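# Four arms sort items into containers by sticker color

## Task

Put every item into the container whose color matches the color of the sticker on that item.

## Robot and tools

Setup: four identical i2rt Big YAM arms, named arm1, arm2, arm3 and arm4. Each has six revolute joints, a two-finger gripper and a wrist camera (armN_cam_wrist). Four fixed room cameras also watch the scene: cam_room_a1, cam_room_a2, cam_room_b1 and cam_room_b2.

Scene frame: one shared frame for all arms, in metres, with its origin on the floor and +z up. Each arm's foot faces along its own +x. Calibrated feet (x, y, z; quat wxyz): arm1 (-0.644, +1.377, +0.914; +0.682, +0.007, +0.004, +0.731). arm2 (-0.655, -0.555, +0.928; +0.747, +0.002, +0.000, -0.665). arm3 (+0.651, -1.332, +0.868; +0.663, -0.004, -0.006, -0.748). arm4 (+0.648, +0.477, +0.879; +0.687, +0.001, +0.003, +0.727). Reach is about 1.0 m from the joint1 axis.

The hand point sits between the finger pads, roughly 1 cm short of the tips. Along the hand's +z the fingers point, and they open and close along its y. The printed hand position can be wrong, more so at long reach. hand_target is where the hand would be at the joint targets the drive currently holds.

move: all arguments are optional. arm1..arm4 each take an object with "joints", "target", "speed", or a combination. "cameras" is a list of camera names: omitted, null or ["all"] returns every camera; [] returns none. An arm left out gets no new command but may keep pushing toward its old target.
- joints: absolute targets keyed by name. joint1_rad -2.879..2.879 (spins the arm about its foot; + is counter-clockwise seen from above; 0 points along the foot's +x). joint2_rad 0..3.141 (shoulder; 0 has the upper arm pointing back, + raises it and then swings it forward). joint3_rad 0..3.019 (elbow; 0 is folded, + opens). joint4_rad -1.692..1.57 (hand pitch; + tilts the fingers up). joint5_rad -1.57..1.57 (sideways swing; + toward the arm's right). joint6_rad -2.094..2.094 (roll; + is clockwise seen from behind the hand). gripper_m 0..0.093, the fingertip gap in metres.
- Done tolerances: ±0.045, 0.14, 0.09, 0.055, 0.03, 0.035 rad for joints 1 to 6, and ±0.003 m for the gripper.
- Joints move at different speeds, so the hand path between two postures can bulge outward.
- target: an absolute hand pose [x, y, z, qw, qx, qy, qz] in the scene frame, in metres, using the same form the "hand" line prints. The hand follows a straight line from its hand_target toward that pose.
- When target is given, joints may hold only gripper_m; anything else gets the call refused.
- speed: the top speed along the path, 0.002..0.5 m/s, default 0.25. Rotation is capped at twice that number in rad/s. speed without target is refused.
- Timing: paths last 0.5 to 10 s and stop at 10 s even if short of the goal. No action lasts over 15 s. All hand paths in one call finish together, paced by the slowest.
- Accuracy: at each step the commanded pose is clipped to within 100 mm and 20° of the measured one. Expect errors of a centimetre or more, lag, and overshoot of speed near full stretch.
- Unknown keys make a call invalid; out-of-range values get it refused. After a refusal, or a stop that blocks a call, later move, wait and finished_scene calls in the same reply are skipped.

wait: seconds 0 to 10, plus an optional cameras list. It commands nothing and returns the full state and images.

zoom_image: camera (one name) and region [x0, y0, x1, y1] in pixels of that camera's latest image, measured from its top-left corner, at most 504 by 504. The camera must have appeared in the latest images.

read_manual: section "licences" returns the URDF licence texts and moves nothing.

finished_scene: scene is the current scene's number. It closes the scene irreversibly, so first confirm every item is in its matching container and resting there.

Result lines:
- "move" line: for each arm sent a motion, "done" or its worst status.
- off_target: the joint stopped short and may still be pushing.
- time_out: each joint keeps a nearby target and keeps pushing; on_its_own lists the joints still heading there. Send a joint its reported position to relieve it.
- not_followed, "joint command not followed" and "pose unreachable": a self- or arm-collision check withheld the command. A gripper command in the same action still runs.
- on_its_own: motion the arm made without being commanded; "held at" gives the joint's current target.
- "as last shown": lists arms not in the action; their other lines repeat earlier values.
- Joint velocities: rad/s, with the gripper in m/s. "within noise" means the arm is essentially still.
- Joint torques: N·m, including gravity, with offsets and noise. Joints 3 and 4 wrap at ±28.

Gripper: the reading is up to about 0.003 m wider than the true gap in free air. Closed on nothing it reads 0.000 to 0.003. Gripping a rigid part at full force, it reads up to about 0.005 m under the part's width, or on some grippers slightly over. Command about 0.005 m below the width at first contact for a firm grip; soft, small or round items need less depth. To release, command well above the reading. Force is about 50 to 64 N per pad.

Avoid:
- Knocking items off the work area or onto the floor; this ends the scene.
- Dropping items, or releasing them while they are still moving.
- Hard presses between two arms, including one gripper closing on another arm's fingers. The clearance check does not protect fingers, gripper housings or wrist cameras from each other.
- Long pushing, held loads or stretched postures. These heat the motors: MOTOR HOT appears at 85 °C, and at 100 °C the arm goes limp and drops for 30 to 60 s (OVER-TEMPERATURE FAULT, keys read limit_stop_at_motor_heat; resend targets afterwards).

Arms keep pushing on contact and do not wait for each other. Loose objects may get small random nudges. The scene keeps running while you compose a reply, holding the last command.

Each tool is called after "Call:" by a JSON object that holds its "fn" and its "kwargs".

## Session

Call:
{"fn": "move", "kwargs": {}}

Scene clock: 0.00 s.
Joint torques (N m): no reading
Motor temperatures (°C): arm1=[21 23 28 23 21 21 21] | arm2=[23 24 27 22 22 20 23] | arm3=[24 23 24 23 24 23 23] | arm4=[22 22 24 22 24 21 24]
Heat: arm1: hottest joint3_rad 28 °C; arm2: hottest joint3_rad 27 °C; arm3: hottest joint1_rad 24 °C; arm4: hottest joint3_rad 24 °C.
Joint velocities: within noise
arm1.joint_positions: joint1_rad=-0.168 joint2_rad=+0.560 joint3_rad=+1.361 joint4_rad=-1.410 joint5_rad=+0.240 joint6_rad=+0.692 gripper_m=+0.09396
arm1.joint_status: not commanded
arm1.hand: x=-0.5745 y=+1.5715 z=+1.4388 quat_wxyz=(-0.303, +0.280, -0.837, -0.359) (m; scene frame)
arm1.hand_target: x=-0.5746 y=+1.5689 z=+1.4515 quat_wxyz=(-0.308, +0.276, -0.832, -0.370) (m; scene frame)
arm1.hand_status: not commanded
arm2.joint_positions: joint1_rad=+0.198 joint2_rad=+0.483 joint3_rad=+1.641 joint4_rad=-1.210 joint5_rad=-0.086 joint6_rad=-0.484 gripper_m=+0.09396
arm2.joint_status: not commanded
arm2.hand: x=-0.6069 y=-0.6635 z=+1.6316 quat_wxyz=(-0.468, -0.246, -0.683, +0.505) (m; scene frame)
arm2.hand_target: x=-0.6088 y=-0.6576 z=+1.6378 quat_wxyz=(-0.472, -0.244, -0.677, +0.510) (m; scene frame)
arm2.hand_status: not commanded
arm3.joint_positions: joint1_rad=+0.130 joint2_rad=+0.645 joint3_rad=+1.695 joint4_rad=-1.138 joint5_rad=+0.075 joint6_rad=+0.392 gripper_m=+0.09396
arm3.joint_status: not commanded
arm3.hand: x=+0.6386 y=-1.5165 z=+1.5921 quat_wxyz=(-0.552, -0.621, -0.389, +0.398) (m; scene frame)
arm3.hand_target: x=+0.6385 y=-1.5116 z=+1.6003 quat_wxyz=(-0.558, -0.615, -0.384, +0.402) (m; scene frame)
arm3.hand_status: not commanded
arm4.joint_positions: joint1_rad=+0.147 joint2_rad=+0.437 joint3_rad=+1.709 joint4_rad=-1.566 joint5_rad=+0.245 joint6_rad=+0.670 gripper_m=+0.09396
arm4.joint_status: not commanded
arm4.hand: x=+0.6820 y=+0.5376 z=+1.5262 quat_wxyz=(-0.292, +0.355, -0.719, -0.522) (m; scene frame)
arm4.hand_target: x=+0.6829 y=+0.5336 z=+1.5314 quat_wxyz=(-0.294, +0.352, -0.714, -0.529) (m; scene frame)
arm4.hand_status: not commanded
pictures: arm1_cam_wrist, arm2_cam_wrist, arm3_cam_wrist, arm4_cam_wrist, cam_room_a1, cam_room_a2, cam_room_b1, cam_room_b2
Images, in order (width x height): arm1_cam_wrist 672x504, arm2_cam_wrist 672x504, arm3_cam_wrist 672x504, arm4_cam_wrist 672x504, cam_room_a1 672x504, cam_room_a2 672x504, cam_room_b1 672x504, cam_room_b2 672x504.

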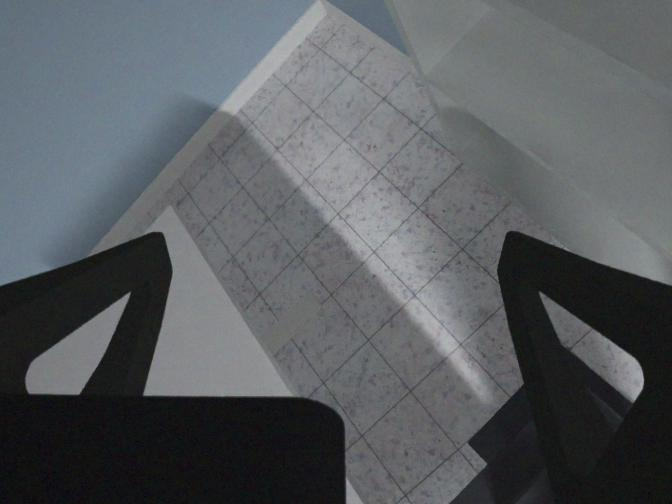

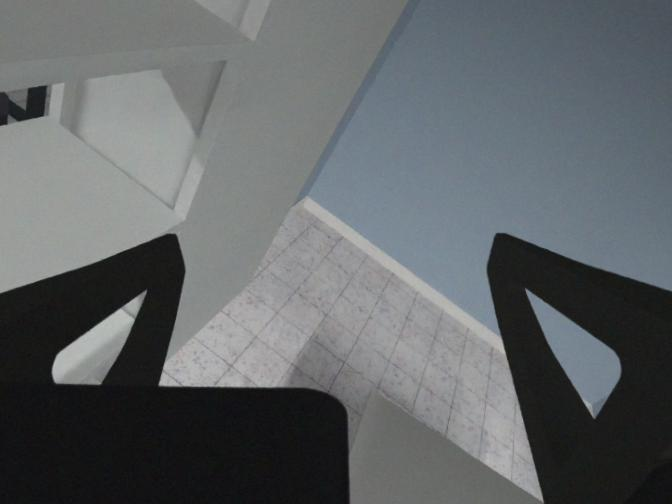

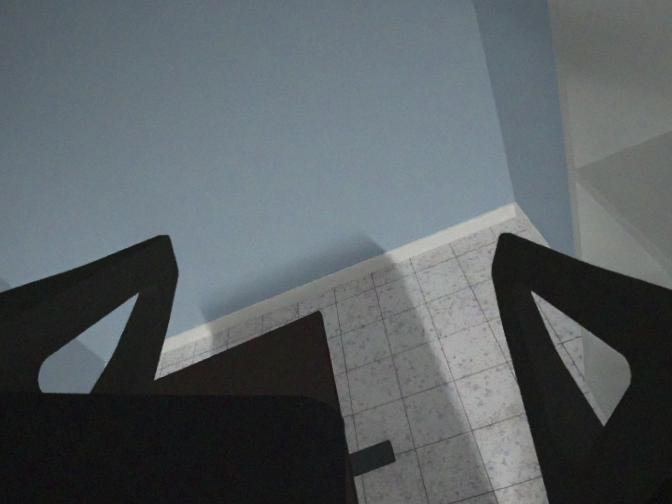

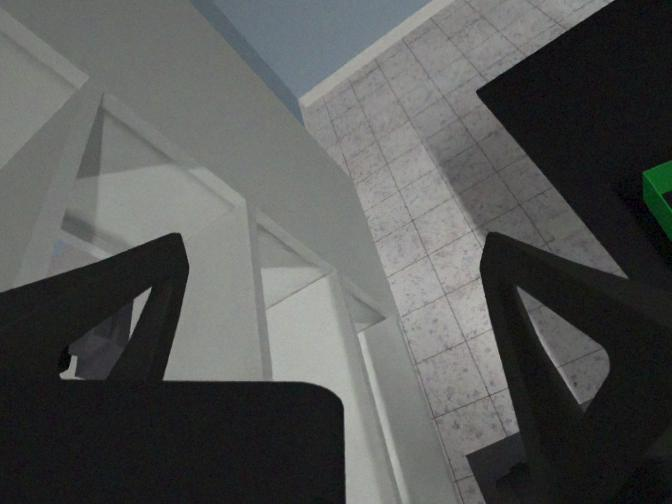

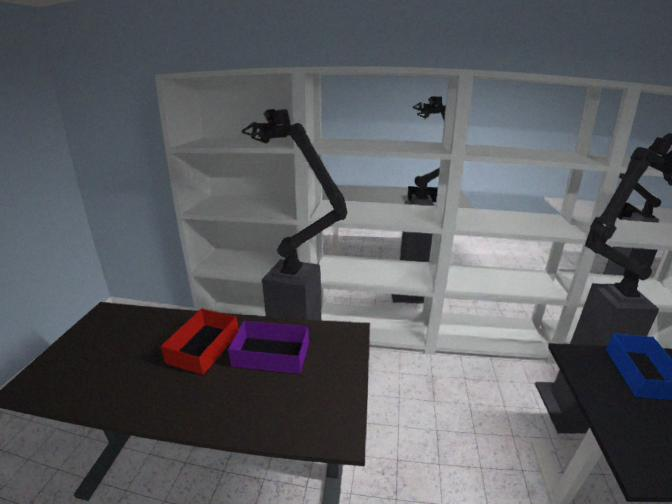

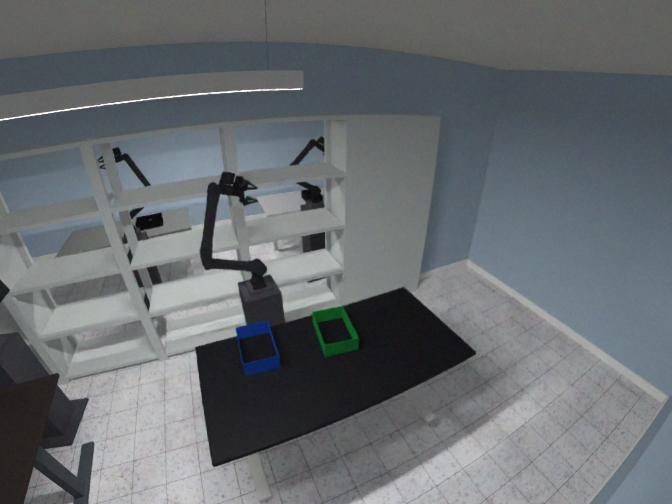

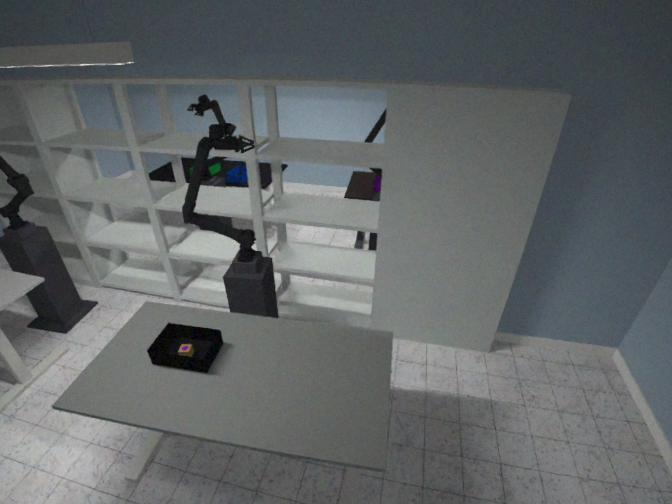

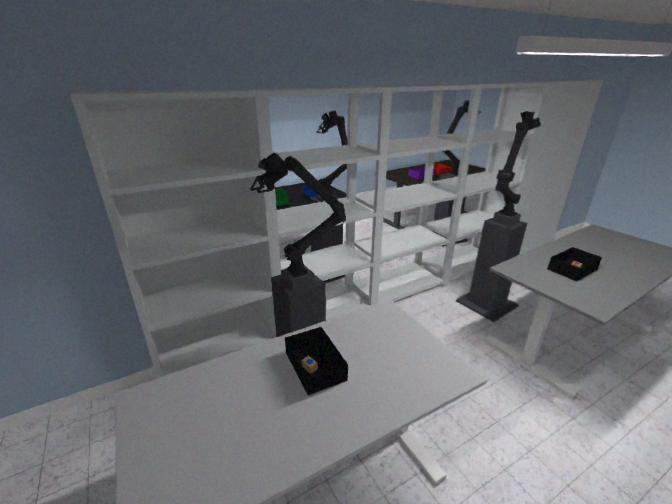

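Call:
{"fn": "zoom_image", "kwargs": {"camera": "cam_room_b1", "region": [130, 300, 250, 390]}}

Call:
{"fn": "zoom_image", "kwargs": {"camera": "cam_room_b2", "region": [270, 310, 370, 400]}}

Scaled by 4.200.

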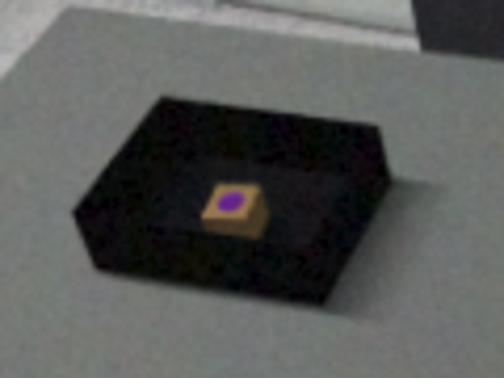

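Scaled by 5.040.

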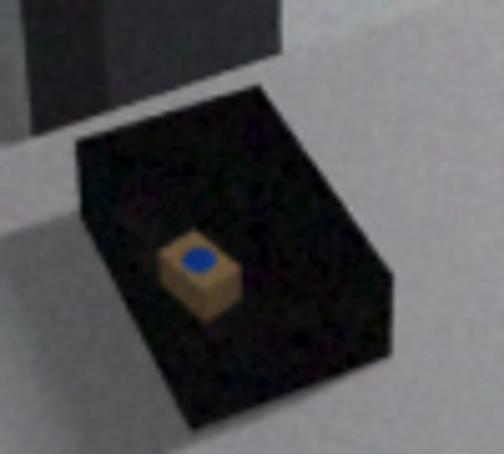

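Call:
{"fn": "move", "kwargs": {"arm1": {"joints": {"joint1_rad": 1.53, "joint2_rad": 1.2, "joint3_rad": 1.6, "joint4_rad": -1.1, "joint5_rad": 0, "joint6_rad": 0, "gripper_m": 0.092}}, "arm2": {"joints": {"joint1_rad": -1.53, "joint2_rad": 1.2, "joint3_rad": 1.6, "joint4_rad": -1.1, "joint5_rad": 0, "joint6_rad": 0, "gripper_m": 0.092}}, "arm3": {"joints": {"joint1_rad": 1.521, "joint2_rad": 1.2, "joint3_rad": 1.6, "joint4_rad": -1.1, "joint5_rad": 0, "joint6_rad": 0, "gripper_m": 0.092}}, "arm4": {"joints": {"joint1_rad": -1.53, "joint2_rad": 1.2, "joint3_rad": 1.6, "joint4_rad": -1.1, "joint5_rad": 0, "joint6_rad": 0, "gripper_m": 0.092}}, "cameras": ["arm1_cam_wrist", "arm2_cam_wrist", "arm3_cam_wrist", "arm4_cam_wrist"]}}

Scene clock: 16.97 s.
Joint torques (N m): arm1=[-1.26 -6.48 14.16 1.96 0.08 -0.03] | arm2=[0.85 -10.46 12.66 2.65 -0.07 0.19] | arm3=[1.61 -8.76 11.07 1.77 0.14 -0.11] | arm4=[0.91 -9.76 11.11 1.72 0.05 -0.1]
Motor temperatures (°C): arm1=[21 23 30 23 21 21 21] | arm2=[23 24 28 22 22 20 23] | arm3=[24 23 25 23 24 23 23] | arm4=[22 22 25 22 24 21 24]
Heat: arm1: hottest joint3_rad 30 °C; arm2: hottest joint3_rad 28 °C; arm3: hottest joint3_rad 25 °C; arm4: hottest joint3_rad 25 °C.
move: arm1 done; arm2 done; arm3 done; arm4 done
Joint velocities: within noise
arm1.joint_positions: joint1_rad=+1.530 joint2_rad=+1.199 joint3_rad=+1.568 joint4_rad=-1.112 joint5_rad=-0.002 joint6_rad=+0.007 gripper_m=+0.09207
arm1.joint_status: all done
arm1.hand: x=-1.1208 y=+1.3626 z=+1.4009 quat_wxyz=(+0.007, +0.912, +0.010, -0.409) (m; scene frame)
arm1.hand_target: x=-1.1235 y=+1.3627 z=+1.4198 quat_wxyz=(+0.005, +0.903, +0.013, -0.429) (m; scene frame)
arm1.hand_status: not commanded
arm2.joint_positions: joint1_rad=-1.532 joint2_rad=+1.200 joint3_rad=+1.583 joint4_rad=-1.109 joint5_rad=+0.001 joint6_rad=-0.013 gripper_m=+0.09209
arm2.joint_status: all done
arm2.hand: x=-1.1363 y=-0.6318 z=+1.4142 quat_wxyz=(-0.027, -0.909, -0.078, +0.408) (m; scene frame)
arm2.hand_target: x=-1.1379 y=-0.6329 z=+1.4253 quat_wxyz=(-0.032, -0.904, -0.072, +0.419) (m; scene frame)
arm2.hand_status: not commanded
arm3.joint_positions: joint1_rad=+1.515 joint2_rad=+1.191 joint3_rad=+1.579 joint4_rad=-1.106 joint5_rad=-0.003 joint6_rad=+0.007 gripper_m=+0.09207
arm3.joint_status: all done
arm3.hand: x=+1.1262 y=-1.4099 z=+1.3592 quat_wxyz=(-0.413, -0.080, -0.906, +0.040) (m; scene frame)
arm3.hand_target: x=+1.1310 y=-1.4081 z=+1.3676 quat_wxyz=(-0.421, -0.074, -0.903, +0.042) (m; scene frame)
arm3.hand_status: not commanded
arm4.joint_positions: joint1_rad=-1.533 joint2_rad=+1.202 joint3_rad=+1.567 joint4_rad=-1.111 joint5_rad=+0.001 joint6_rad=+0.014 gripper_m=+0.09211
arm4.joint_status: all done
arm4.hand: x=+1.1340 y=+0.5240 z=+1.3543 quat_wxyz=(-0.398, +0.037, -0.916, -0.020) (m; scene frame)
arm4.hand_target: x=+1.1359 y=+0.5261 z=+1.3748 quat_wxyz=(-0.419, +0.045, -0.907, -0.019) (m; scene frame)
arm4.hand_status: not commanded
pictures: arm1_cam_wrist, arm2_cam_wrist, arm3_cam_wrist, arm4_cam_wrist
Images, in order (width x height): arm1_cam_wrist 672x504, arm2_cam_wrist 672x504, arm3_cam_wrist 672x504, arm4_cam_wrist 672x504.

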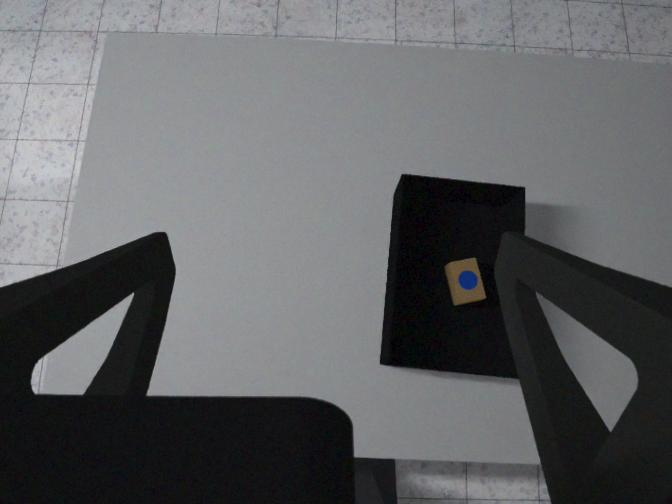

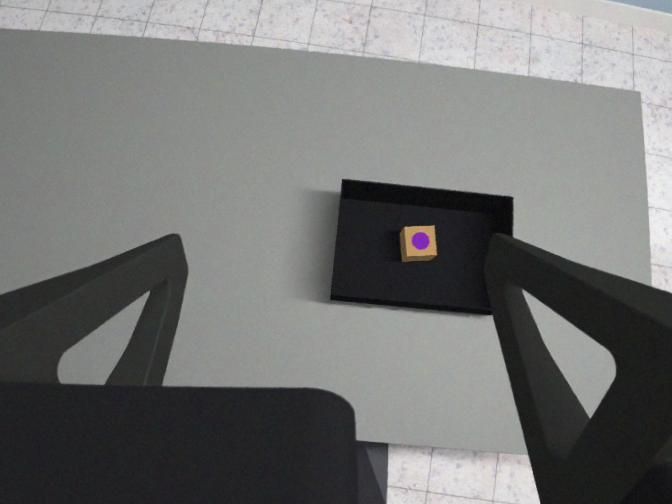

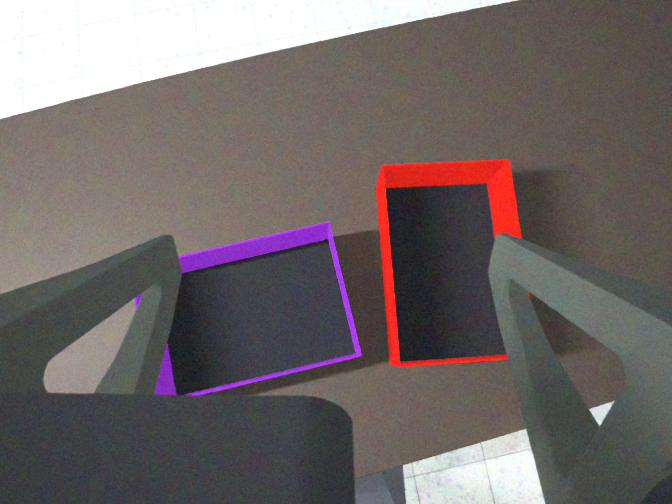

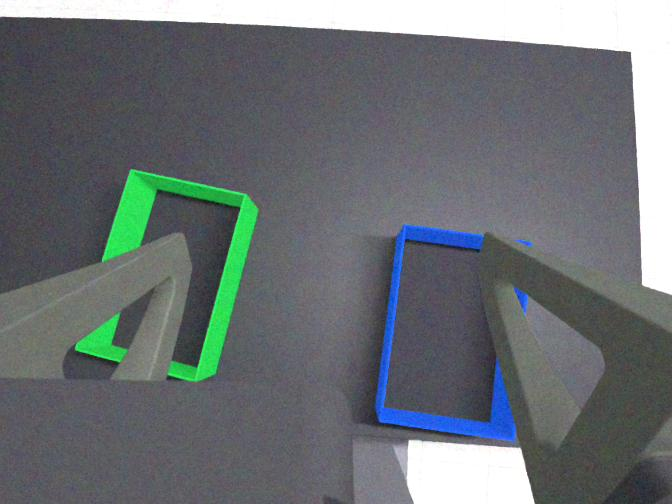

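Call:
{"fn": "zoom_image", "kwargs": {"camera": "arm1_cam_wrist", "region": [420, 230, 520, 330]}}

Call:
{"fn": "zoom_image", "kwargs": {"camera": "arm2_cam_wrist", "region": [370, 195, 470, 295]}}

Scaled by 5.040.

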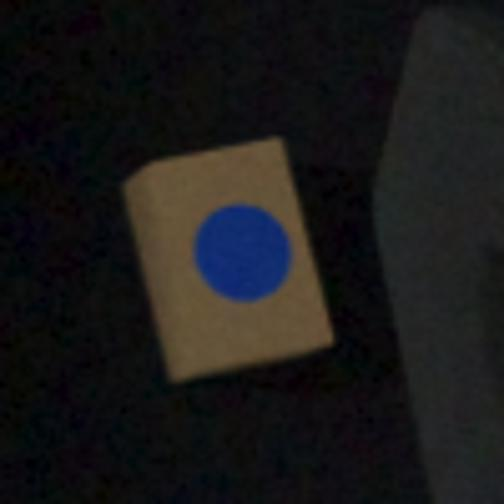

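Scaled by 5.040.

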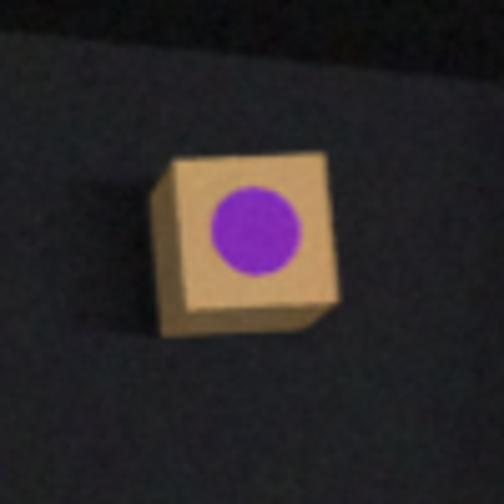

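Call:
{"fn": "move", "kwargs": {"arm1": {"target": [-1.215, 1.567, 1.0, -0.0282, -0.9679, -0.1274, 0.2146], "speed": 0.2}, "arm2": {"target": [-1.312, -0.520, 1.0, -0.0254, -0.9696, -0.1147, 0.2149], "speed": 0.2}, "cameras": ["arm1_cam_wrist", "arm2_cam_wrist"]}}

Scene clock: 54.67 s.
Joint torques (N m): arm1=[-2.32 -14.92 14.67 1.42 -0.19 -0.04] | arm2=[0.15 -19.43 14.41 2.09 -0.28 -0.1] | arm3=[1.55 -8.88 11.06 1.74 0.13 -0.11] | arm4=[1.2 -9.82 11.18 1.69 0.08 -0.09]
Motor temperatures (°C): arm1=[21 24 35 23 21 21 21] | arm2=[23 25 34 22 22 20 23] | arm3=[24 24 27 23 24 23 23] | arm4=[22 23 34 22 24 21 24]
Heat: arm1: hottest joint3_rad 35 °C; arm2: hottest joint3_rad 34 °C; arm3: hottest joint3_rad 27 °C; arm4: hottest joint3_rad 34 °C.
move: arm1 off_target; arm2 off_target
Joint velocities: within noise
arm1.joint_positions: joint1_rad=+1.116 joint2_rad=+1.826 joint3_rad=+1.284 joint4_rad=-0.766 joint5_rad=-0.256 joint6_rad=-0.599 gripper_m=+0.09206
arm1.joint_status: not commanded
arm1.hand: x=-1.1897 y=+1.5531 z=+0.9736 quat_wxyz=(+0.048, +0.975, +0.122, -0.182) (m; scene frame)
arm1.hand_target: x=-1.2130 y=+1.5664 z=+1.0010 quat_wxyz=(+0.028, +0.968, +0.127, -0.215) (m; scene frame)
arm1.hand_status: off_target (0.039 m and 4.5 deg from the pose sent, 0.460 m and 27.0 deg at the start)
arm2.joint_positions: joint1_rad=-1.770 joint2_rad=+1.900 joint3_rad=+1.406 joint4_rad=-0.715 joint5_rad=-0.135 joint6_rad=-0.280 gripper_m=+0.09209
arm2.joint_status: not commanded
arm2.hand: x=-1.2863 y=-0.5260 z=+0.9844 quat_wxyz=(-0.032, -0.976, -0.109, +0.188) (m; scene frame)
arm2.hand_target: x=-1.3103 y=-0.5201 z=+1.0006 quat_wxyz=(-0.025, -0.970, -0.115, +0.215) (m; scene frame)
arm2.hand_status: off_target (0.031 m and 3.4 deg from the pose sent, 0.464 m and 23.6 deg at the start)
arm3, arm4: as last shown
pictures: arm1_cam_wrist, arm2_cam_wrist
Images, in order (width x height): arm1_cam_wrist 672x504, arm2_cam_wrist 672x504.

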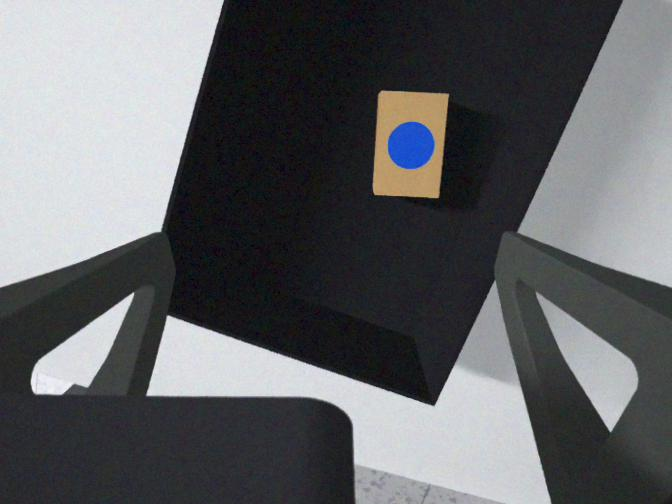

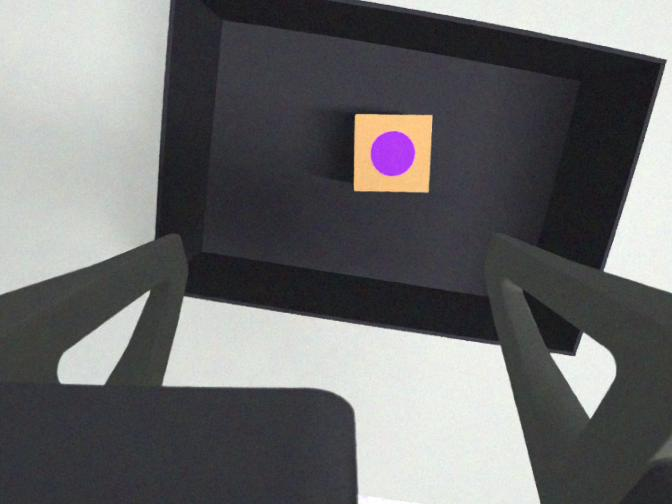

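Call:
{"fn": "move", "kwargs": {"arm1": {"target": [-1.247, 1.604, 0.892, -0.0254, -0.9696, -0.1147, 0.2149], "speed": 0.12}, "arm2": {"target": [-1.338, -0.488, 0.886, -0.0254, -0.9696, -0.1147, 0.2149], "speed": 0.12}, "cameras": ["arm1_cam_wrist", "arm2_cam_wrist"]}}

Scene clock: 86.13 s.
Joint torques (N m): arm1=[-2.26 -16.38 13.08 1.51 -0.26 -0.06] | arm2=[0.09 -20.19 13.15 2.19 -0.35 -0.09] | arm3=[1.55 -8.7 11.04 1.77 0.12 -0.12] | arm4=[0.73 -9.76 11.25 1.66 0.08 -0.1]
Motor temperatures (°C): arm1=[21 25 37 23 21 21 21] | arm2=[23 26 34 22 22 20 23] | arm3=[24 24 29 23 24 23 23] | arm4=[22 23 38 22 24 21 24]
Heat: arm1: hottest joint3_rad 37 °C; arm2: hottest joint3_rad 34 °C; arm3: hottest joint3_rad 29 °C; arm4: hottest joint3_rad 38 °C.
move: arm1 off_target; arm2 off_target
Joint velocities: within noise
arm1.joint_positions: joint1_rad=+1.084 joint2_rad=+2.059 joint3_rad=+1.348 joint4_rad=-0.584 joint5_rad=-0.257 joint6_rad=-0.609 gripper_m=+0.09206
arm1.joint_status: not commanded
arm1.hand: x=-1.2234 y=+1.5873 z=+0.8765 quat_wxyz=(+0.041, +0.975, +0.112, -0.189) (m; scene frame)
arm1.hand_target: x=-1.2454 y=+1.6035 z=+0.8930 quat_wxyz=(+0.025, +0.970, +0.115, -0.215) (m; scene frame)
arm1.hand_status: off_target (0.033 m and 3.6 deg from the pose sent, 0.112 m and 4.7 deg at the start)
arm2.joint_positions: joint1_rad=-1.817 joint2_rad=+2.112 joint3_rad=+1.438 joint4_rad=-0.529 joint5_rad=-0.153 joint6_rad=-0.324 gripper_m=+0.09209
arm2.joint_status: not commanded
arm2.hand: x=-1.3143 y=-0.4958 z=+0.8814 quat_wxyz=(-0.031, -0.974, -0.110, +0.194) (m; scene frame)
arm2.hand_target: x=-1.3366 y=-0.4879 z=+0.8867 quat_wxyz=(-0.025, -0.970, -0.115, +0.215) (m; scene frame)
arm2.hand_status: off_target (0.025 m and 2.6 deg from the pose sent, 0.117 m and 3.3 deg at the start)
arm3, arm4: as last shown
pictures: arm1_cam_wrist, arm2_cam_wrist
Images, in order (width x height): arm1_cam_wrist 672x504, arm2_cam_wrist 672x504.

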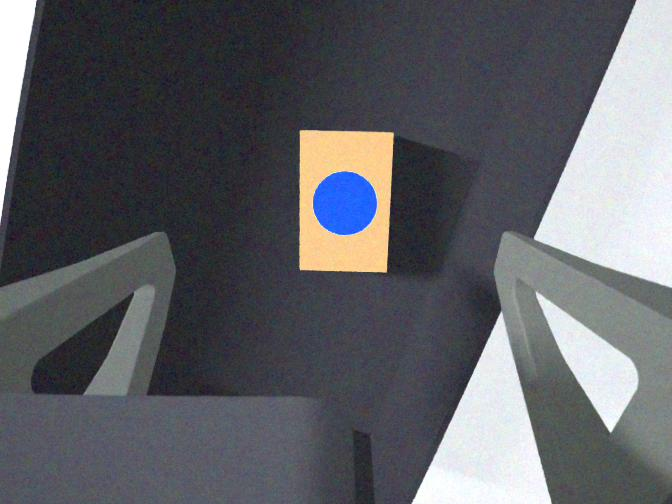

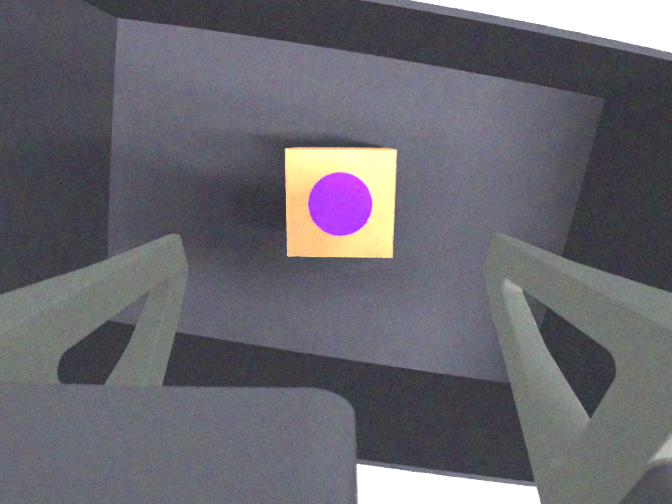

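Call:
{"fn": "move", "kwargs": {"arm1": {"target": [-1.249, 1.608, 0.802, -0.0254, -0.9696, -0.1147, 0.2149], "speed": 0.1}, "arm2": {"target": [-1.340, -0.486, 0.794, -0.0254, -0.9696, -0.1147, 0.2149], "speed": 0.1}, "cameras": ["arm1_cam_wrist", "arm2_cam_wrist"]}}

Scene clock: 95.57 s.
Joint torques (N m): arm1=[-2.43 -16.21 11.66 1.54 -0.12 -0.06] | arm2=[0.03 -21.01 11.7 2.19 -0.35 -0.08] | arm3=[1.61 -8.82 11.07 1.77 0.12 -0.11] | arm4=[0.85 -9.82 11.21 1.7 0.09 -0.08]
Motor temperatures (°C): arm1=[21 25 36 23 22 21 21] | arm2=[23 26 35 22 22 20 23] | arm3=[24 24 29 23 24 23 23] | arm4=[22 23 39 22 24 21 24]
Heat: arm1: hottest joint3_rad 36 °C; arm2: hottest joint3_rad 35 °C; arm3: hottest joint3_rad 29 °C; arm4: hottest joint3_rad 39 °C.
move: arm1 off_target; arm2 off_target
Joint velocities: within noise
arm1.joint_positions: joint1_rad=+1.081 joint2_rad=+2.213 joint3_rad=+1.349 joint4_rad=-0.420 joint5_rad=-0.263 joint6_rad=-0.616 gripper_m=+0.09205
arm1.joint_status: not commanded
arm1.hand: x=-1.2287 y=+1.5902 z=+0.7960 quat_wxyz=(+0.040, +0.973, +0.115, -0.195) (m; scene frame)
arm1.hand_target: x=-1.2478 y=+1.6076 z=+0.8029 quat_wxyz=(+0.025, +0.970, +0.115, -0.215) (m; scene frame)
arm1.hand_status: off_target (0.028 m and 2.9 deg from the pose sent, 0.081 m and 3.6 deg at the start)
arm2.joint_positions: joint1_rad=-1.818 joint2_rad=+2.275 joint3_rad=+1.450 joint4_rad=-0.371 joint5_rad=-0.154 joint6_rad=-0.326 gripper_m=+0.09209
arm2.joint_status: not commanded
arm2.hand: x=-1.3196 y=-0.4942 z=+0.7945 quat_wxyz=(-0.030, -0.974, -0.110, +0.197) (m; scene frame)
arm2.hand_target: x=-1.3388 y=-0.4860 z=+0.7948 quat_wxyz=(-0.025, -0.970, -0.115, +0.215) (m; scene frame)
arm2.hand_status: off_target (0.022 m and 2.3 deg from the pose sent, 0.092 m and 2.6 deg at the start)
arm3, arm4: as last shown
pictures: arm1_cam_wrist, arm2_cam_wrist
Images, in order (width x height): arm1_cam_wrist 672x504, arm2_cam_wrist 672x504.

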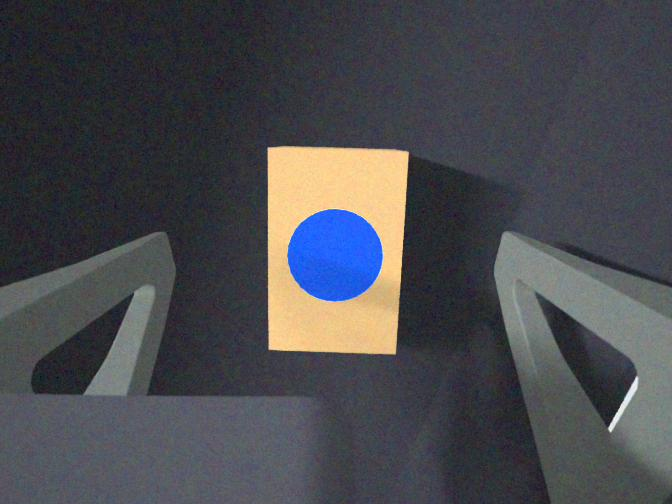

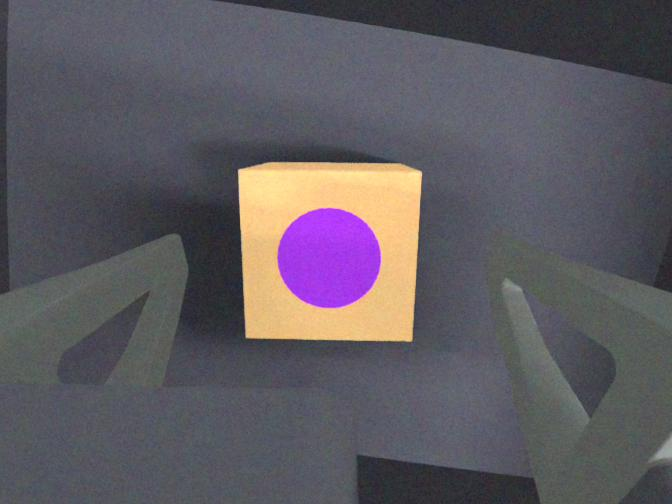

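Call:
{"fn": "move", "kwargs": {"arm1": {"target": [-1.244, 1.609, 0.765, -0.0254, -0.9696, -0.1147, 0.2149], "speed": 0.06}, "arm2": {"target": [-1.3345, -0.487, 0.763, -0.0254, -0.9696, -0.1147, 0.2149], "speed": 0.06}, "cameras": ["arm1_cam_wrist", "arm2_cam_wrist"]}}

Scene clock: 117.93 s.
Joint torques (N m): arm1=[-3.14 -16.85 10.13 1.46 -0.09 -0.01] | arm2=[-0.09 -20.78 10.62 2.25 -0.34 -0.08] | arm3=[1.55 -8.7 11.04 1.76 0.12 -0.11] | arm4=[1.03 -10.05 11.23 1.65 0.06 -0.11]
Motor temperatures (°C): arm1=[21 26 36 23 21 21 21] | arm2=[23 27 35 22 22 20 23] | arm3=[24 24 29 23 24 23 23] | arm4=[22 23 40 22 24 21 24]
Heat: arm1: hottest joint3_rad 36 °C; arm2: hottest joint3_rad 35 °C; arm3: hottest joint3_rad 29 °C; arm4: hottest joint3_rad 40 °C.
move: arm1 off_target; arm2 off_target
Joint velocities: within noise
arm1.joint_positions: joint1_rad=+1.079 joint2_rad=+2.288 joint3_rad=+1.356 joint4_rad=-0.346 joint5_rad=-0.264 joint6_rad=-0.624 gripper_m=+0.09205
arm1.joint_status: not commanded
arm1.hand: x=-1.2288 y=+1.5915 z=+0.7587 quat_wxyz=(+0.038, +0.972, +0.118, -0.198) (m; scene frame)
arm1.hand_target: x=-1.2432 y=+1.6088 z=+0.7656 quat_wxyz=(+0.025, +0.970, +0.115, -0.215) (m; scene frame)
arm1.hand_status: off_target (0.024 m and 2.5 deg from the pose sent, 0.039 m and 2.9 deg at the start)
arm2.joint_positions: joint1_rad=-1.818 joint2_rad=+2.324 joint3_rad=+1.450 joint4_rad=-0.311 joint5_rad=-0.154 joint6_rad=-0.326 gripper_m=+0.09209
arm2.joint_status: not commanded
arm2.hand: x=-1.3198 y=-0.4940 z=+0.7684 quat_wxyz=(-0.029, -0.973, -0.111, +0.202) (m; scene frame)
arm2.hand_target: x=-1.3336 y=-0.4870 z=+0.7635 quat_wxyz=(-0.025, -0.970, -0.115, +0.215) (m; scene frame)
arm2.hand_status: off_target (0.017 m and 1.6 deg from the pose sent, 0.036 m and 2.3 deg at the start)
arm3, arm4: as last shown
pictures: arm1_cam_wrist, arm2_cam_wrist
Images, in order (width x height): arm1_cam_wrist 672x504, arm2_cam_wrist 672x504.

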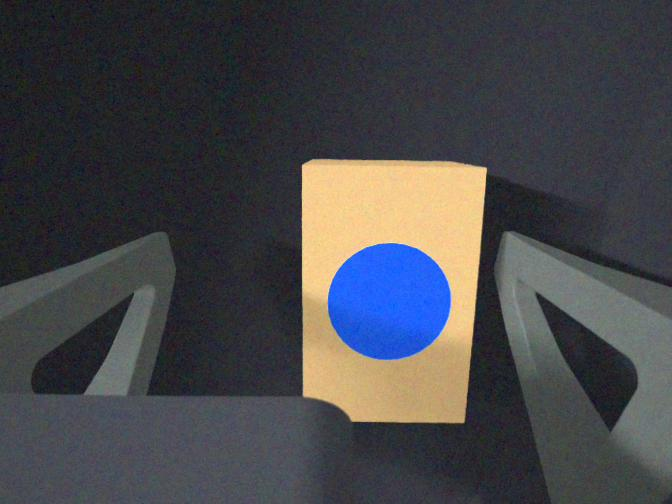

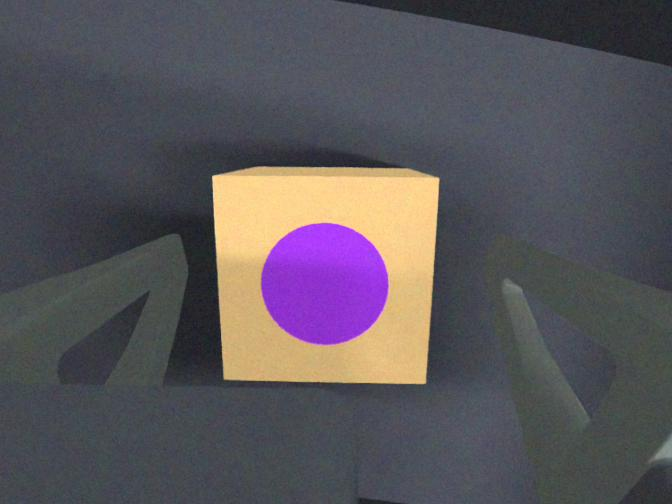

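Call:
{"fn": "move", "kwargs": {"arm1": {"target": [-1.2400, 1.6255, 0.766, -0.0254, -0.9696, -0.1147, 0.2149], "speed": 0.06}, "arm2": {"target": [-1.3270, -0.489, 0.758, -0.0254, -0.9696, -0.1147, 0.2149], "speed": 0.06}, "cameras": ["arm1_cam_wrist", "arm2_cam_wrist"]}}

Scene clock: 126.40 s.
Joint torques (N m): arm1=[-3.08 -16.15 11.11 0.87 -0.11 -0.08] | arm2=[0.21 -20.95 8.55 2.26 -0.32 -0.06] | arm3=[1.61 -8.82 11.02 1.72 0.13 -0.11] | arm4=[1.38 -9.23 11.22 1.62 0.07 -0.09]
Motor temperatures (°C): arm1=[21 26 36 23 21 21 21] | arm2=[23 27 35 22 22 20 23] | arm3=[24 24 30 23 24 23 23] | arm4=[22 23 40 22 24 21 24]
Heat: arm1: hottest joint3_rad 36 °C; arm2: hottest joint3_rad 35 °C; arm3: hottest joint3_rad 30 °C; arm4: hottest joint3_rad 40 °C.
move: arm1 off_target; arm2 off_target
Joint velocities: within noise
arm1.joint_positions: joint1_rad=+1.051 joint2_rad=+2.288 joint3_rad=+1.358 joint4_rad=-0.346 joint5_rad=-0.272 joint6_rad=-0.646 gripper_m=+0.09205
arm1.joint_status: not commanded
arm1.hand: x=-1.2239 y=+1.6067 z=+0.7594 quat_wxyz=(+0.037, +0.972, +0.116, -0.201) (m; scene frame)
arm1.hand_target: x=-1.2389 y=+1.6254 z=+0.7666 quat_wxyz=(+0.025, +0.970, +0.114, -0.215) (m; scene frame)
arm1.hand_status: off_target (0.026 m and 2.0 deg from the pose sent, 0.037 m and 2.5 deg at the start)
arm2.joint_positions: joint1_rad=-1.818 joint2_rad=+2.324 joint3_rad=+1.450 joint4_rad=-0.287 joint5_rad=-0.154 joint6_rad=-0.326 gripper_m=+0.09209
arm2.joint_status: not commanded
arm2.hand: x=-1.3250 y=-0.4934 z=+0.7706 quat_wxyz=(-0.026, -0.970, -0.111, +0.213) (m; scene frame)
arm2.hand_target: x=-1.3265 y=-0.4890 z=+0.7583 quat_wxyz=(-0.025, -0.970, -0.115, +0.215) (m; scene frame)
arm2.hand_status: off_target (0.014 m and 0.4 deg from the pose sent, 0.014 m and 1.6 deg at the start)
arm3, arm4: as last shown
pictures: arm1_cam_wrist, arm2_cam_wrist
Images, in order (width x height): arm1_cam_wrist 672x504, arm2_cam_wrist 672x504.

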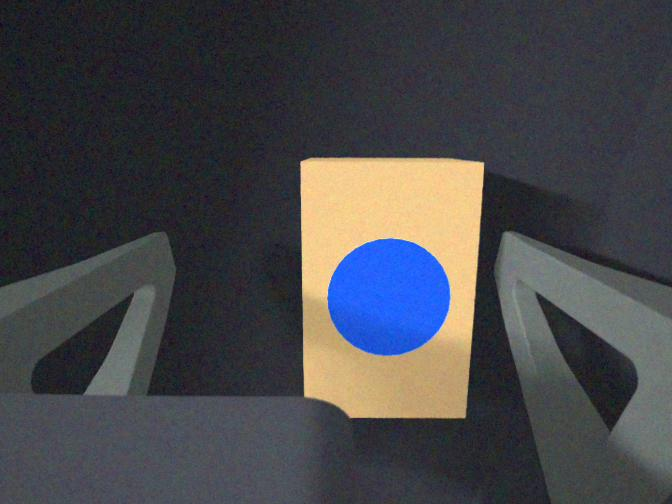

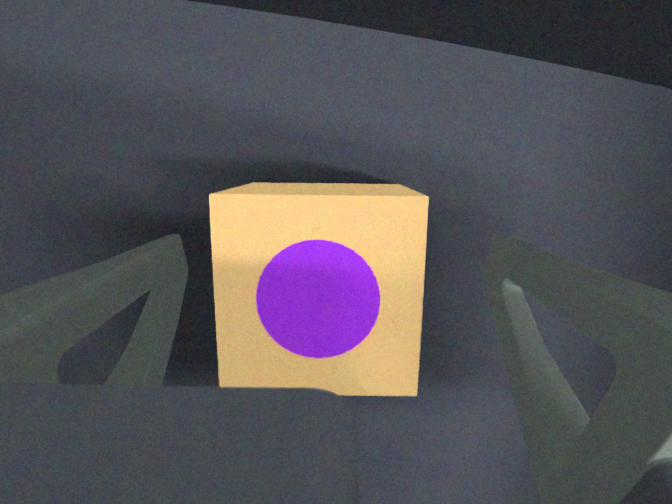

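Call:
{"fn": "move", "kwargs": {"arm1": {"target": [-1.2365, 1.6385, 0.766, -0.0254, -0.9696, -0.1147, 0.2149], "speed": 0.05, "joints": {"gripper_m": 0.068}}, "arm2": {"target": [-1.3160, -0.489, 0.749, -0.0254, -0.9696, -0.1147, 0.2149], "speed": 0.05}, "cameras": ["arm1_cam_wrist", "arm2_cam_wrist"]}}

Scene clock: 147.43 s.
Joint torques (N m): arm1=[-3.19 -16.21 11.22 0.65 -0.21 -0.08] | arm2=[0.15 -20.84 6.64 2.36 -0.33 -0.09] | arm3=[1.55 -8.88 11.04 1.77 0.13 -0.11] | arm4=[0.85 -9.76 11.23 1.61 0.06 -0.11]
Motor temperatures (°C): arm1=[21 27 35 23 21 21 21] | arm2=[23 26 33 22 22 20 23] | arm3=[24 24 30 23 24 23 23] | arm4=[22 23 41 22 24 21 24]
Heat: arm1: hottest joint3_rad 35 °C; arm2: hottest joint3_rad 33 °C; arm3: hottest joint3_rad 30 °C; arm4: hottest joint3_rad 41 °C.
move: arm1 off_target; arm2 off_target
Joint velocities: within noise
arm1.joint_positions: joint1_rad=+1.029 joint2_rad=+2.288 joint3_rad=+1.371 joint4_rad=-0.354 joint5_rad=-0.278 joint6_rad=-0.667 gripper_m=+0.06805
arm1.joint_status: all done
arm1.hand: x=-1.2234 y=+1.6208 z=+0.7628 quat_wxyz=(+0.034, +0.971, +0.116, -0.206) (m; scene frame)
arm1.hand_target: x=-1.2357 y=+1.6384 z=+0.7667 quat_wxyz=(+0.025, +0.970, +0.115, -0.215) (m; scene frame)
arm1.hand_status: off_target (0.022 m and 1.4 deg from the pose sent, 0.035 m and 2.0 deg at the start)
arm2.joint_positions: joint1_rad=-1.818 joint2_rad=+2.324 joint3_rad=+1.436 joint4_rad=-0.253 joint5_rad=-0.155 joint6_rad=-0.326 gripper_m=+0.09209
arm2.joint_status: not commanded
arm2.hand: x=-1.3255 y=-0.4934 z=+0.7694 quat_wxyz=(-0.024, -0.968, -0.112, +0.223) (m; scene frame)
arm2.hand_target: x=-1.3155 y=-0.4892 z=+0.7497 quat_wxyz=(-0.026, -0.970, -0.115, +0.215) (m; scene frame)
arm2.hand_status: off_target (0.023 m and 1.0 deg from the pose sent, 0.024 m and 0.4 deg at the start)
arm3, arm4: as last shown
pictures: arm1_cam_wrist, arm2_cam_wrist
Images, in order (width x height): arm1_cam_wrist 672x504, arm2_cam_wrist 672x504.

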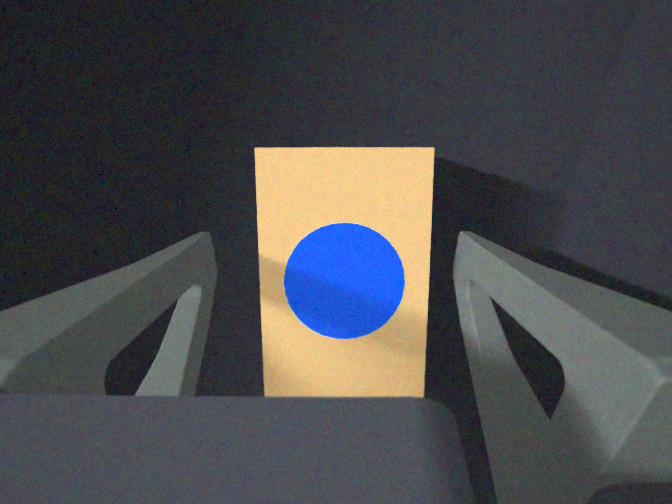

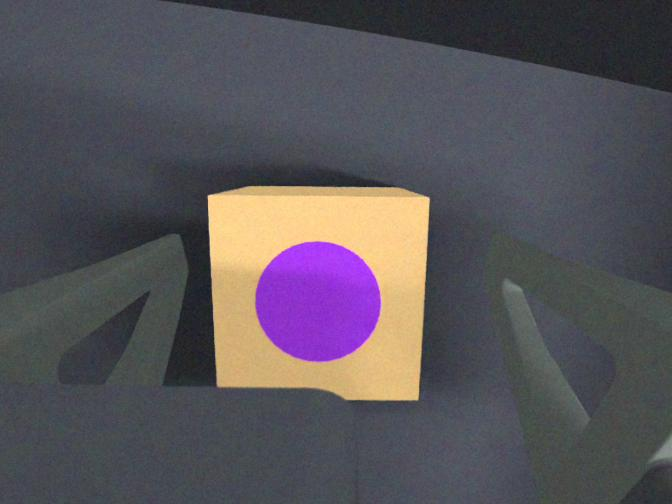

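Call:
{"fn": "move", "kwargs": {"arm1": {"joints": {"gripper_m": 0.055}}, "arm2": {"joints": {"gripper_m": 0.068}}, "cameras": []}}

Call:
{"fn": "move", "kwargs": {"arm1": {"joints": {"gripper_m": 0.048}}, "arm2": {"joints": {"gripper_m": 0.059}}, "cameras": []}}

Call:
{"fn": "move", "kwargs": {"arm1": {"joints": {"gripper_m": 0.038}}, "arm2": {"joints": {"gripper_m": 0.045}}, "cameras": ["arm1_cam_wrist", "arm2_cam_wrist"]}}

Scene clock: 161.83 s.
Joint torques (N m): arm1=[-2.14 -16.5 11.14 0.61 -0.17 -0.04] | arm2=[-0.09 -20.84 6.61 2.35 -0.34 -0.08] | arm3=[1.49 -8.82 10.99 1.74 0.13 -0.11] | arm4=[1.14 -10.29 11.23 1.54 0.1 -0.11]
Motor temperatures (°C): arm1=[21 27 34 23 21 21 21] | arm2=[23 26 32 22 22 20 23] | arm3=[24 24 30 23 24 23 23] | arm4=[22 23 42 22 24 21 24]
Heat: arm1: hottest joint3_rad 34 °C; arm2: hottest joint3_rad 32 °C; arm3: hottest joint3_rad 30 °C; arm4: hottest joint3_rad 42 °C.
move: arm1 done; arm2 done
Joint velocities: within noise
arm1.joint_positions: joint1_rad=+1.022 joint2_rad=+2.289 joint3_rad=+1.375 joint4_rad=-0.354 joint5_rad=-0.278 joint6_rad=-0.669 gripper_m=+0.05507
arm1.joint_status: all done
arm1.hand: x=-1.2237 y=+1.6255 z=+0.7638 quat_wxyz=(+0.032, +0.971, +0.114, -0.208) (m; scene frame)
arm1.hand_target: x=-1.2355 y=+1.6384 z=+0.7666 quat_wxyz=(+0.025, +0.970, +0.114, -0.215) (m; scene frame)
arm1.hand_status: not commanded
arm2.joint_positions: joint1_rad=-1.818 joint2_rad=+2.324 joint3_rad=+1.436 joint4_rad=-0.252 joint5_rad=-0.155 joint6_rad=-0.326 gripper_m=+0.06810
arm2.joint_status: all done
arm2.hand: x=-1.3259 y=-0.4934 z=+0.7695 quat_wxyz=(-0.024, -0.968, -0.112, +0.224) (m; scene frame)
arm2.hand_target: x=-1.3156 y=-0.4892 z=+0.7497 quat_wxyz=(-0.025, -0.970, -0.115, +0.215) (m; scene frame)
arm2.hand_status: not commanded
arm3, arm4: as last shown
pictures: none
No camera images: "cameras" was empty.

Scene clock: 162.27 s.
Joint torques (N m): arm1=[-2.2 -16.56 10.96 0.59 -0.16 -0.03] | arm2=[-0.03 -20.89 6.63 2.32 -0.31 -0.08] | arm3=[1.49 -8.76 11.02 1.8 0.13 -0.11] | arm4=[0.85 -9.7 11.22 1.55 0.08 -0.09]
Motor temperatures (°C): arm1=[21 27 34 23 21 21 21] | arm2=[23 26 32 22 22 20 23] | arm3=[24 24 30 23 24 23 23] | arm4=[22 23 42 22 24 21 24]
Heat: arm1: hottest joint3_rad 34 °C; arm2: hottest joint3_rad 32 °C; arm3: hottest joint3_rad 30 °C; arm4: hottest joint3_rad 42 °C.
move: arm1 done; arm2 done
Joint velocities: within noise
arm1.joint_positions: joint1_rad=+1.022 joint2_rad=+2.289 joint3_rad=+1.375 joint4_rad=-0.354 joint5_rad=-0.279 joint6_rad=-0.669 gripper_m=+0.04807
arm1.joint_status: all done
arm1.hand: x=-1.2237 y=+1.6254 z=+0.7638 quat_wxyz=(+0.032, +0.971, +0.114, -0.208) (m; scene frame)
arm1.hand_target: x=-1.2356 y=+1.6383 z=+0.7666 quat_wxyz=(+0.025, +0.970, +0.115, -0.215) (m; scene frame)
arm1.hand_status: not commanded
arm2.joint_positions: joint1_rad=-1.818 joint2_rad=+2.324 joint3_rad=+1.436 joint4_rad=-0.252 joint5_rad=-0.156 joint6_rad=-0.326 gripper_m=+0.05910
arm2.joint_status: all done
arm2.hand: x=-1.3259 y=-0.4935 z=+0.7695 quat_wxyz=(-0.024, -0.968, -0.112, +0.224) (m; scene frame)
arm2.hand_target: x=-1.3156 y=-0.4892 z=+0.7497 quat_wxyz=(-0.025, -0.970, -0.115, +0.215) (m; scene frame)
arm2.hand_status: not commanded
arm3.joint_positions: joint1_rad=+1.515 joint2_rad=+1.191 joint3_rad=+1.579 joint4_rad=-1.106 joint5_rad=-0.003 joint6_rad=+0.007 gripper_m=+0.09207
arm3.joint_status: not commanded
arm3.hand: x=+1.1262 y=-1.4099 z=+1.3592 quat_wxyz=(-0.413, -0.080, -0.906, +0.040) (m; scene frame)
arm3.hand_target: x=+1.1310 y=-1.4081 z=+1.3676 quat_wxyz=(-0.421, -0.074, -0.903, +0.042) (m; scene frame)
arm3.hand_status: not commanded
arm4.joint_positions: joint1_rad=-1.533 joint2_rad=+1.202 joint3_rad=+1.567 joint4_rad=-1.111 joint5_rad=+0.001 joint6_rad=+0.014 gripper_m=+0.09211
arm4.joint_status: not commanded
arm4.hand: x=+1.1340 y=+0.5240 z=+1.3543 quat_wxyz=(-0.398, +0.037, -0.916, -0.020) (m; scene frame)
arm4.hand_target: x=+1.1359 y=+0.5261 z=+1.3748 quat_wxyz=(-0.419, +0.045, -0.907, -0.019) (m; scene frame)
arm4.hand_status: not commanded
pictures: none
No camera images: "cameras" was empty.

Scene clock: 162.73 s.
Joint torques (N m): arm1=[-2.55 -16.32 11 0.59 -0.2 -0.09] | arm2=[-0.03 -20.95 6.67 2.3 -0.27 -0.07] | arm3=[1.44 -8.7 11.06 1.74 0.12 -0.11] | arm4=[0.79 -9.82 11.18 1.54 0.05 -0.07]
Motor temperatures (°C): arm1=[21 27 34 23 22 21 21] | arm2=[23 26 32 22 22 20 23] | arm3=[24 24 30 23 24 23 23] | arm4=[22 23 42 22 24 21 24]
Heat: arm1: hottest joint3_rad 34 °C; arm2: hottest joint3_rad 32 °C; arm3: hottest joint3_rad 30 °C; arm4: hottest joint3_rad 42 °C.
move: arm1 off_target; arm2 off_target
Joint velocities: within noise
arm1.joint_positions: joint1_rad=+1.022 joint2_rad=+2.289 joint3_rad=+1.375 joint4_rad=-0.354 joint5_rad=-0.279 joint6_rad=-0.669 gripper_m=+0.04188
arm1.joint_status: gripper_m off_target (ended at +0.04191, target +0.03800)
arm1.hand: x=-1.2237 y=+1.6254 z=+0.7638 quat_wxyz=(+0.032, +0.971, +0.114, -0.208) (m; scene frame)
arm1.hand_target: x=-1.2356 y=+1.6383 z=+0.7666 quat_wxyz=(+0.025, +0.970, +0.115, -0.215) (m; scene frame)
arm1.hand_status: not commanded
arm2.joint_positions: joint1_rad=-1.818 joint2_rad=+2.324 joint3_rad=+1.436 joint4_rad=-0.251 joint5_rad=-0.156 joint6_rad=-0.327 gripper_m=+0.05272
arm2.joint_status: gripper_m off_target (ended at +0.05275, target +0.04500)
arm2.hand: x=-1.3260 y=-0.4936 z=+0.7696 quat_wxyz=(-0.025, -0.968, -0.113, +0.224) (m; scene frame)
arm2.hand_target: x=-1.3156 y=-0.4892 z=+0.7497 quat_wxyz=(-0.025, -0.970, -0.115, +0.215) (m; scene frame)
arm2.hand_status: not commanded
arm3, arm4: as last shown
pictures: arm1_cam_wrist, arm2_cam_wrist
Images, in order (width x height): arm1_cam_wrist 672x504, arm2_cam_wrist 672x504.

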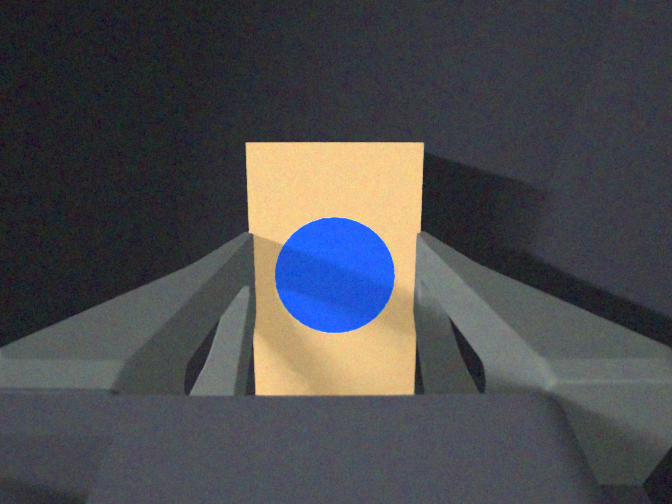

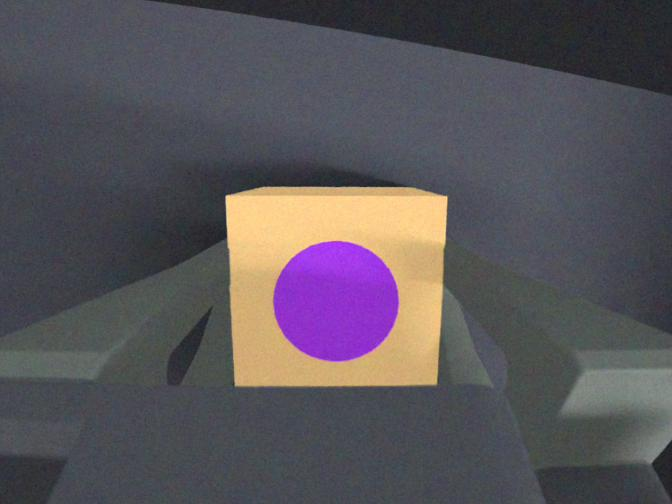

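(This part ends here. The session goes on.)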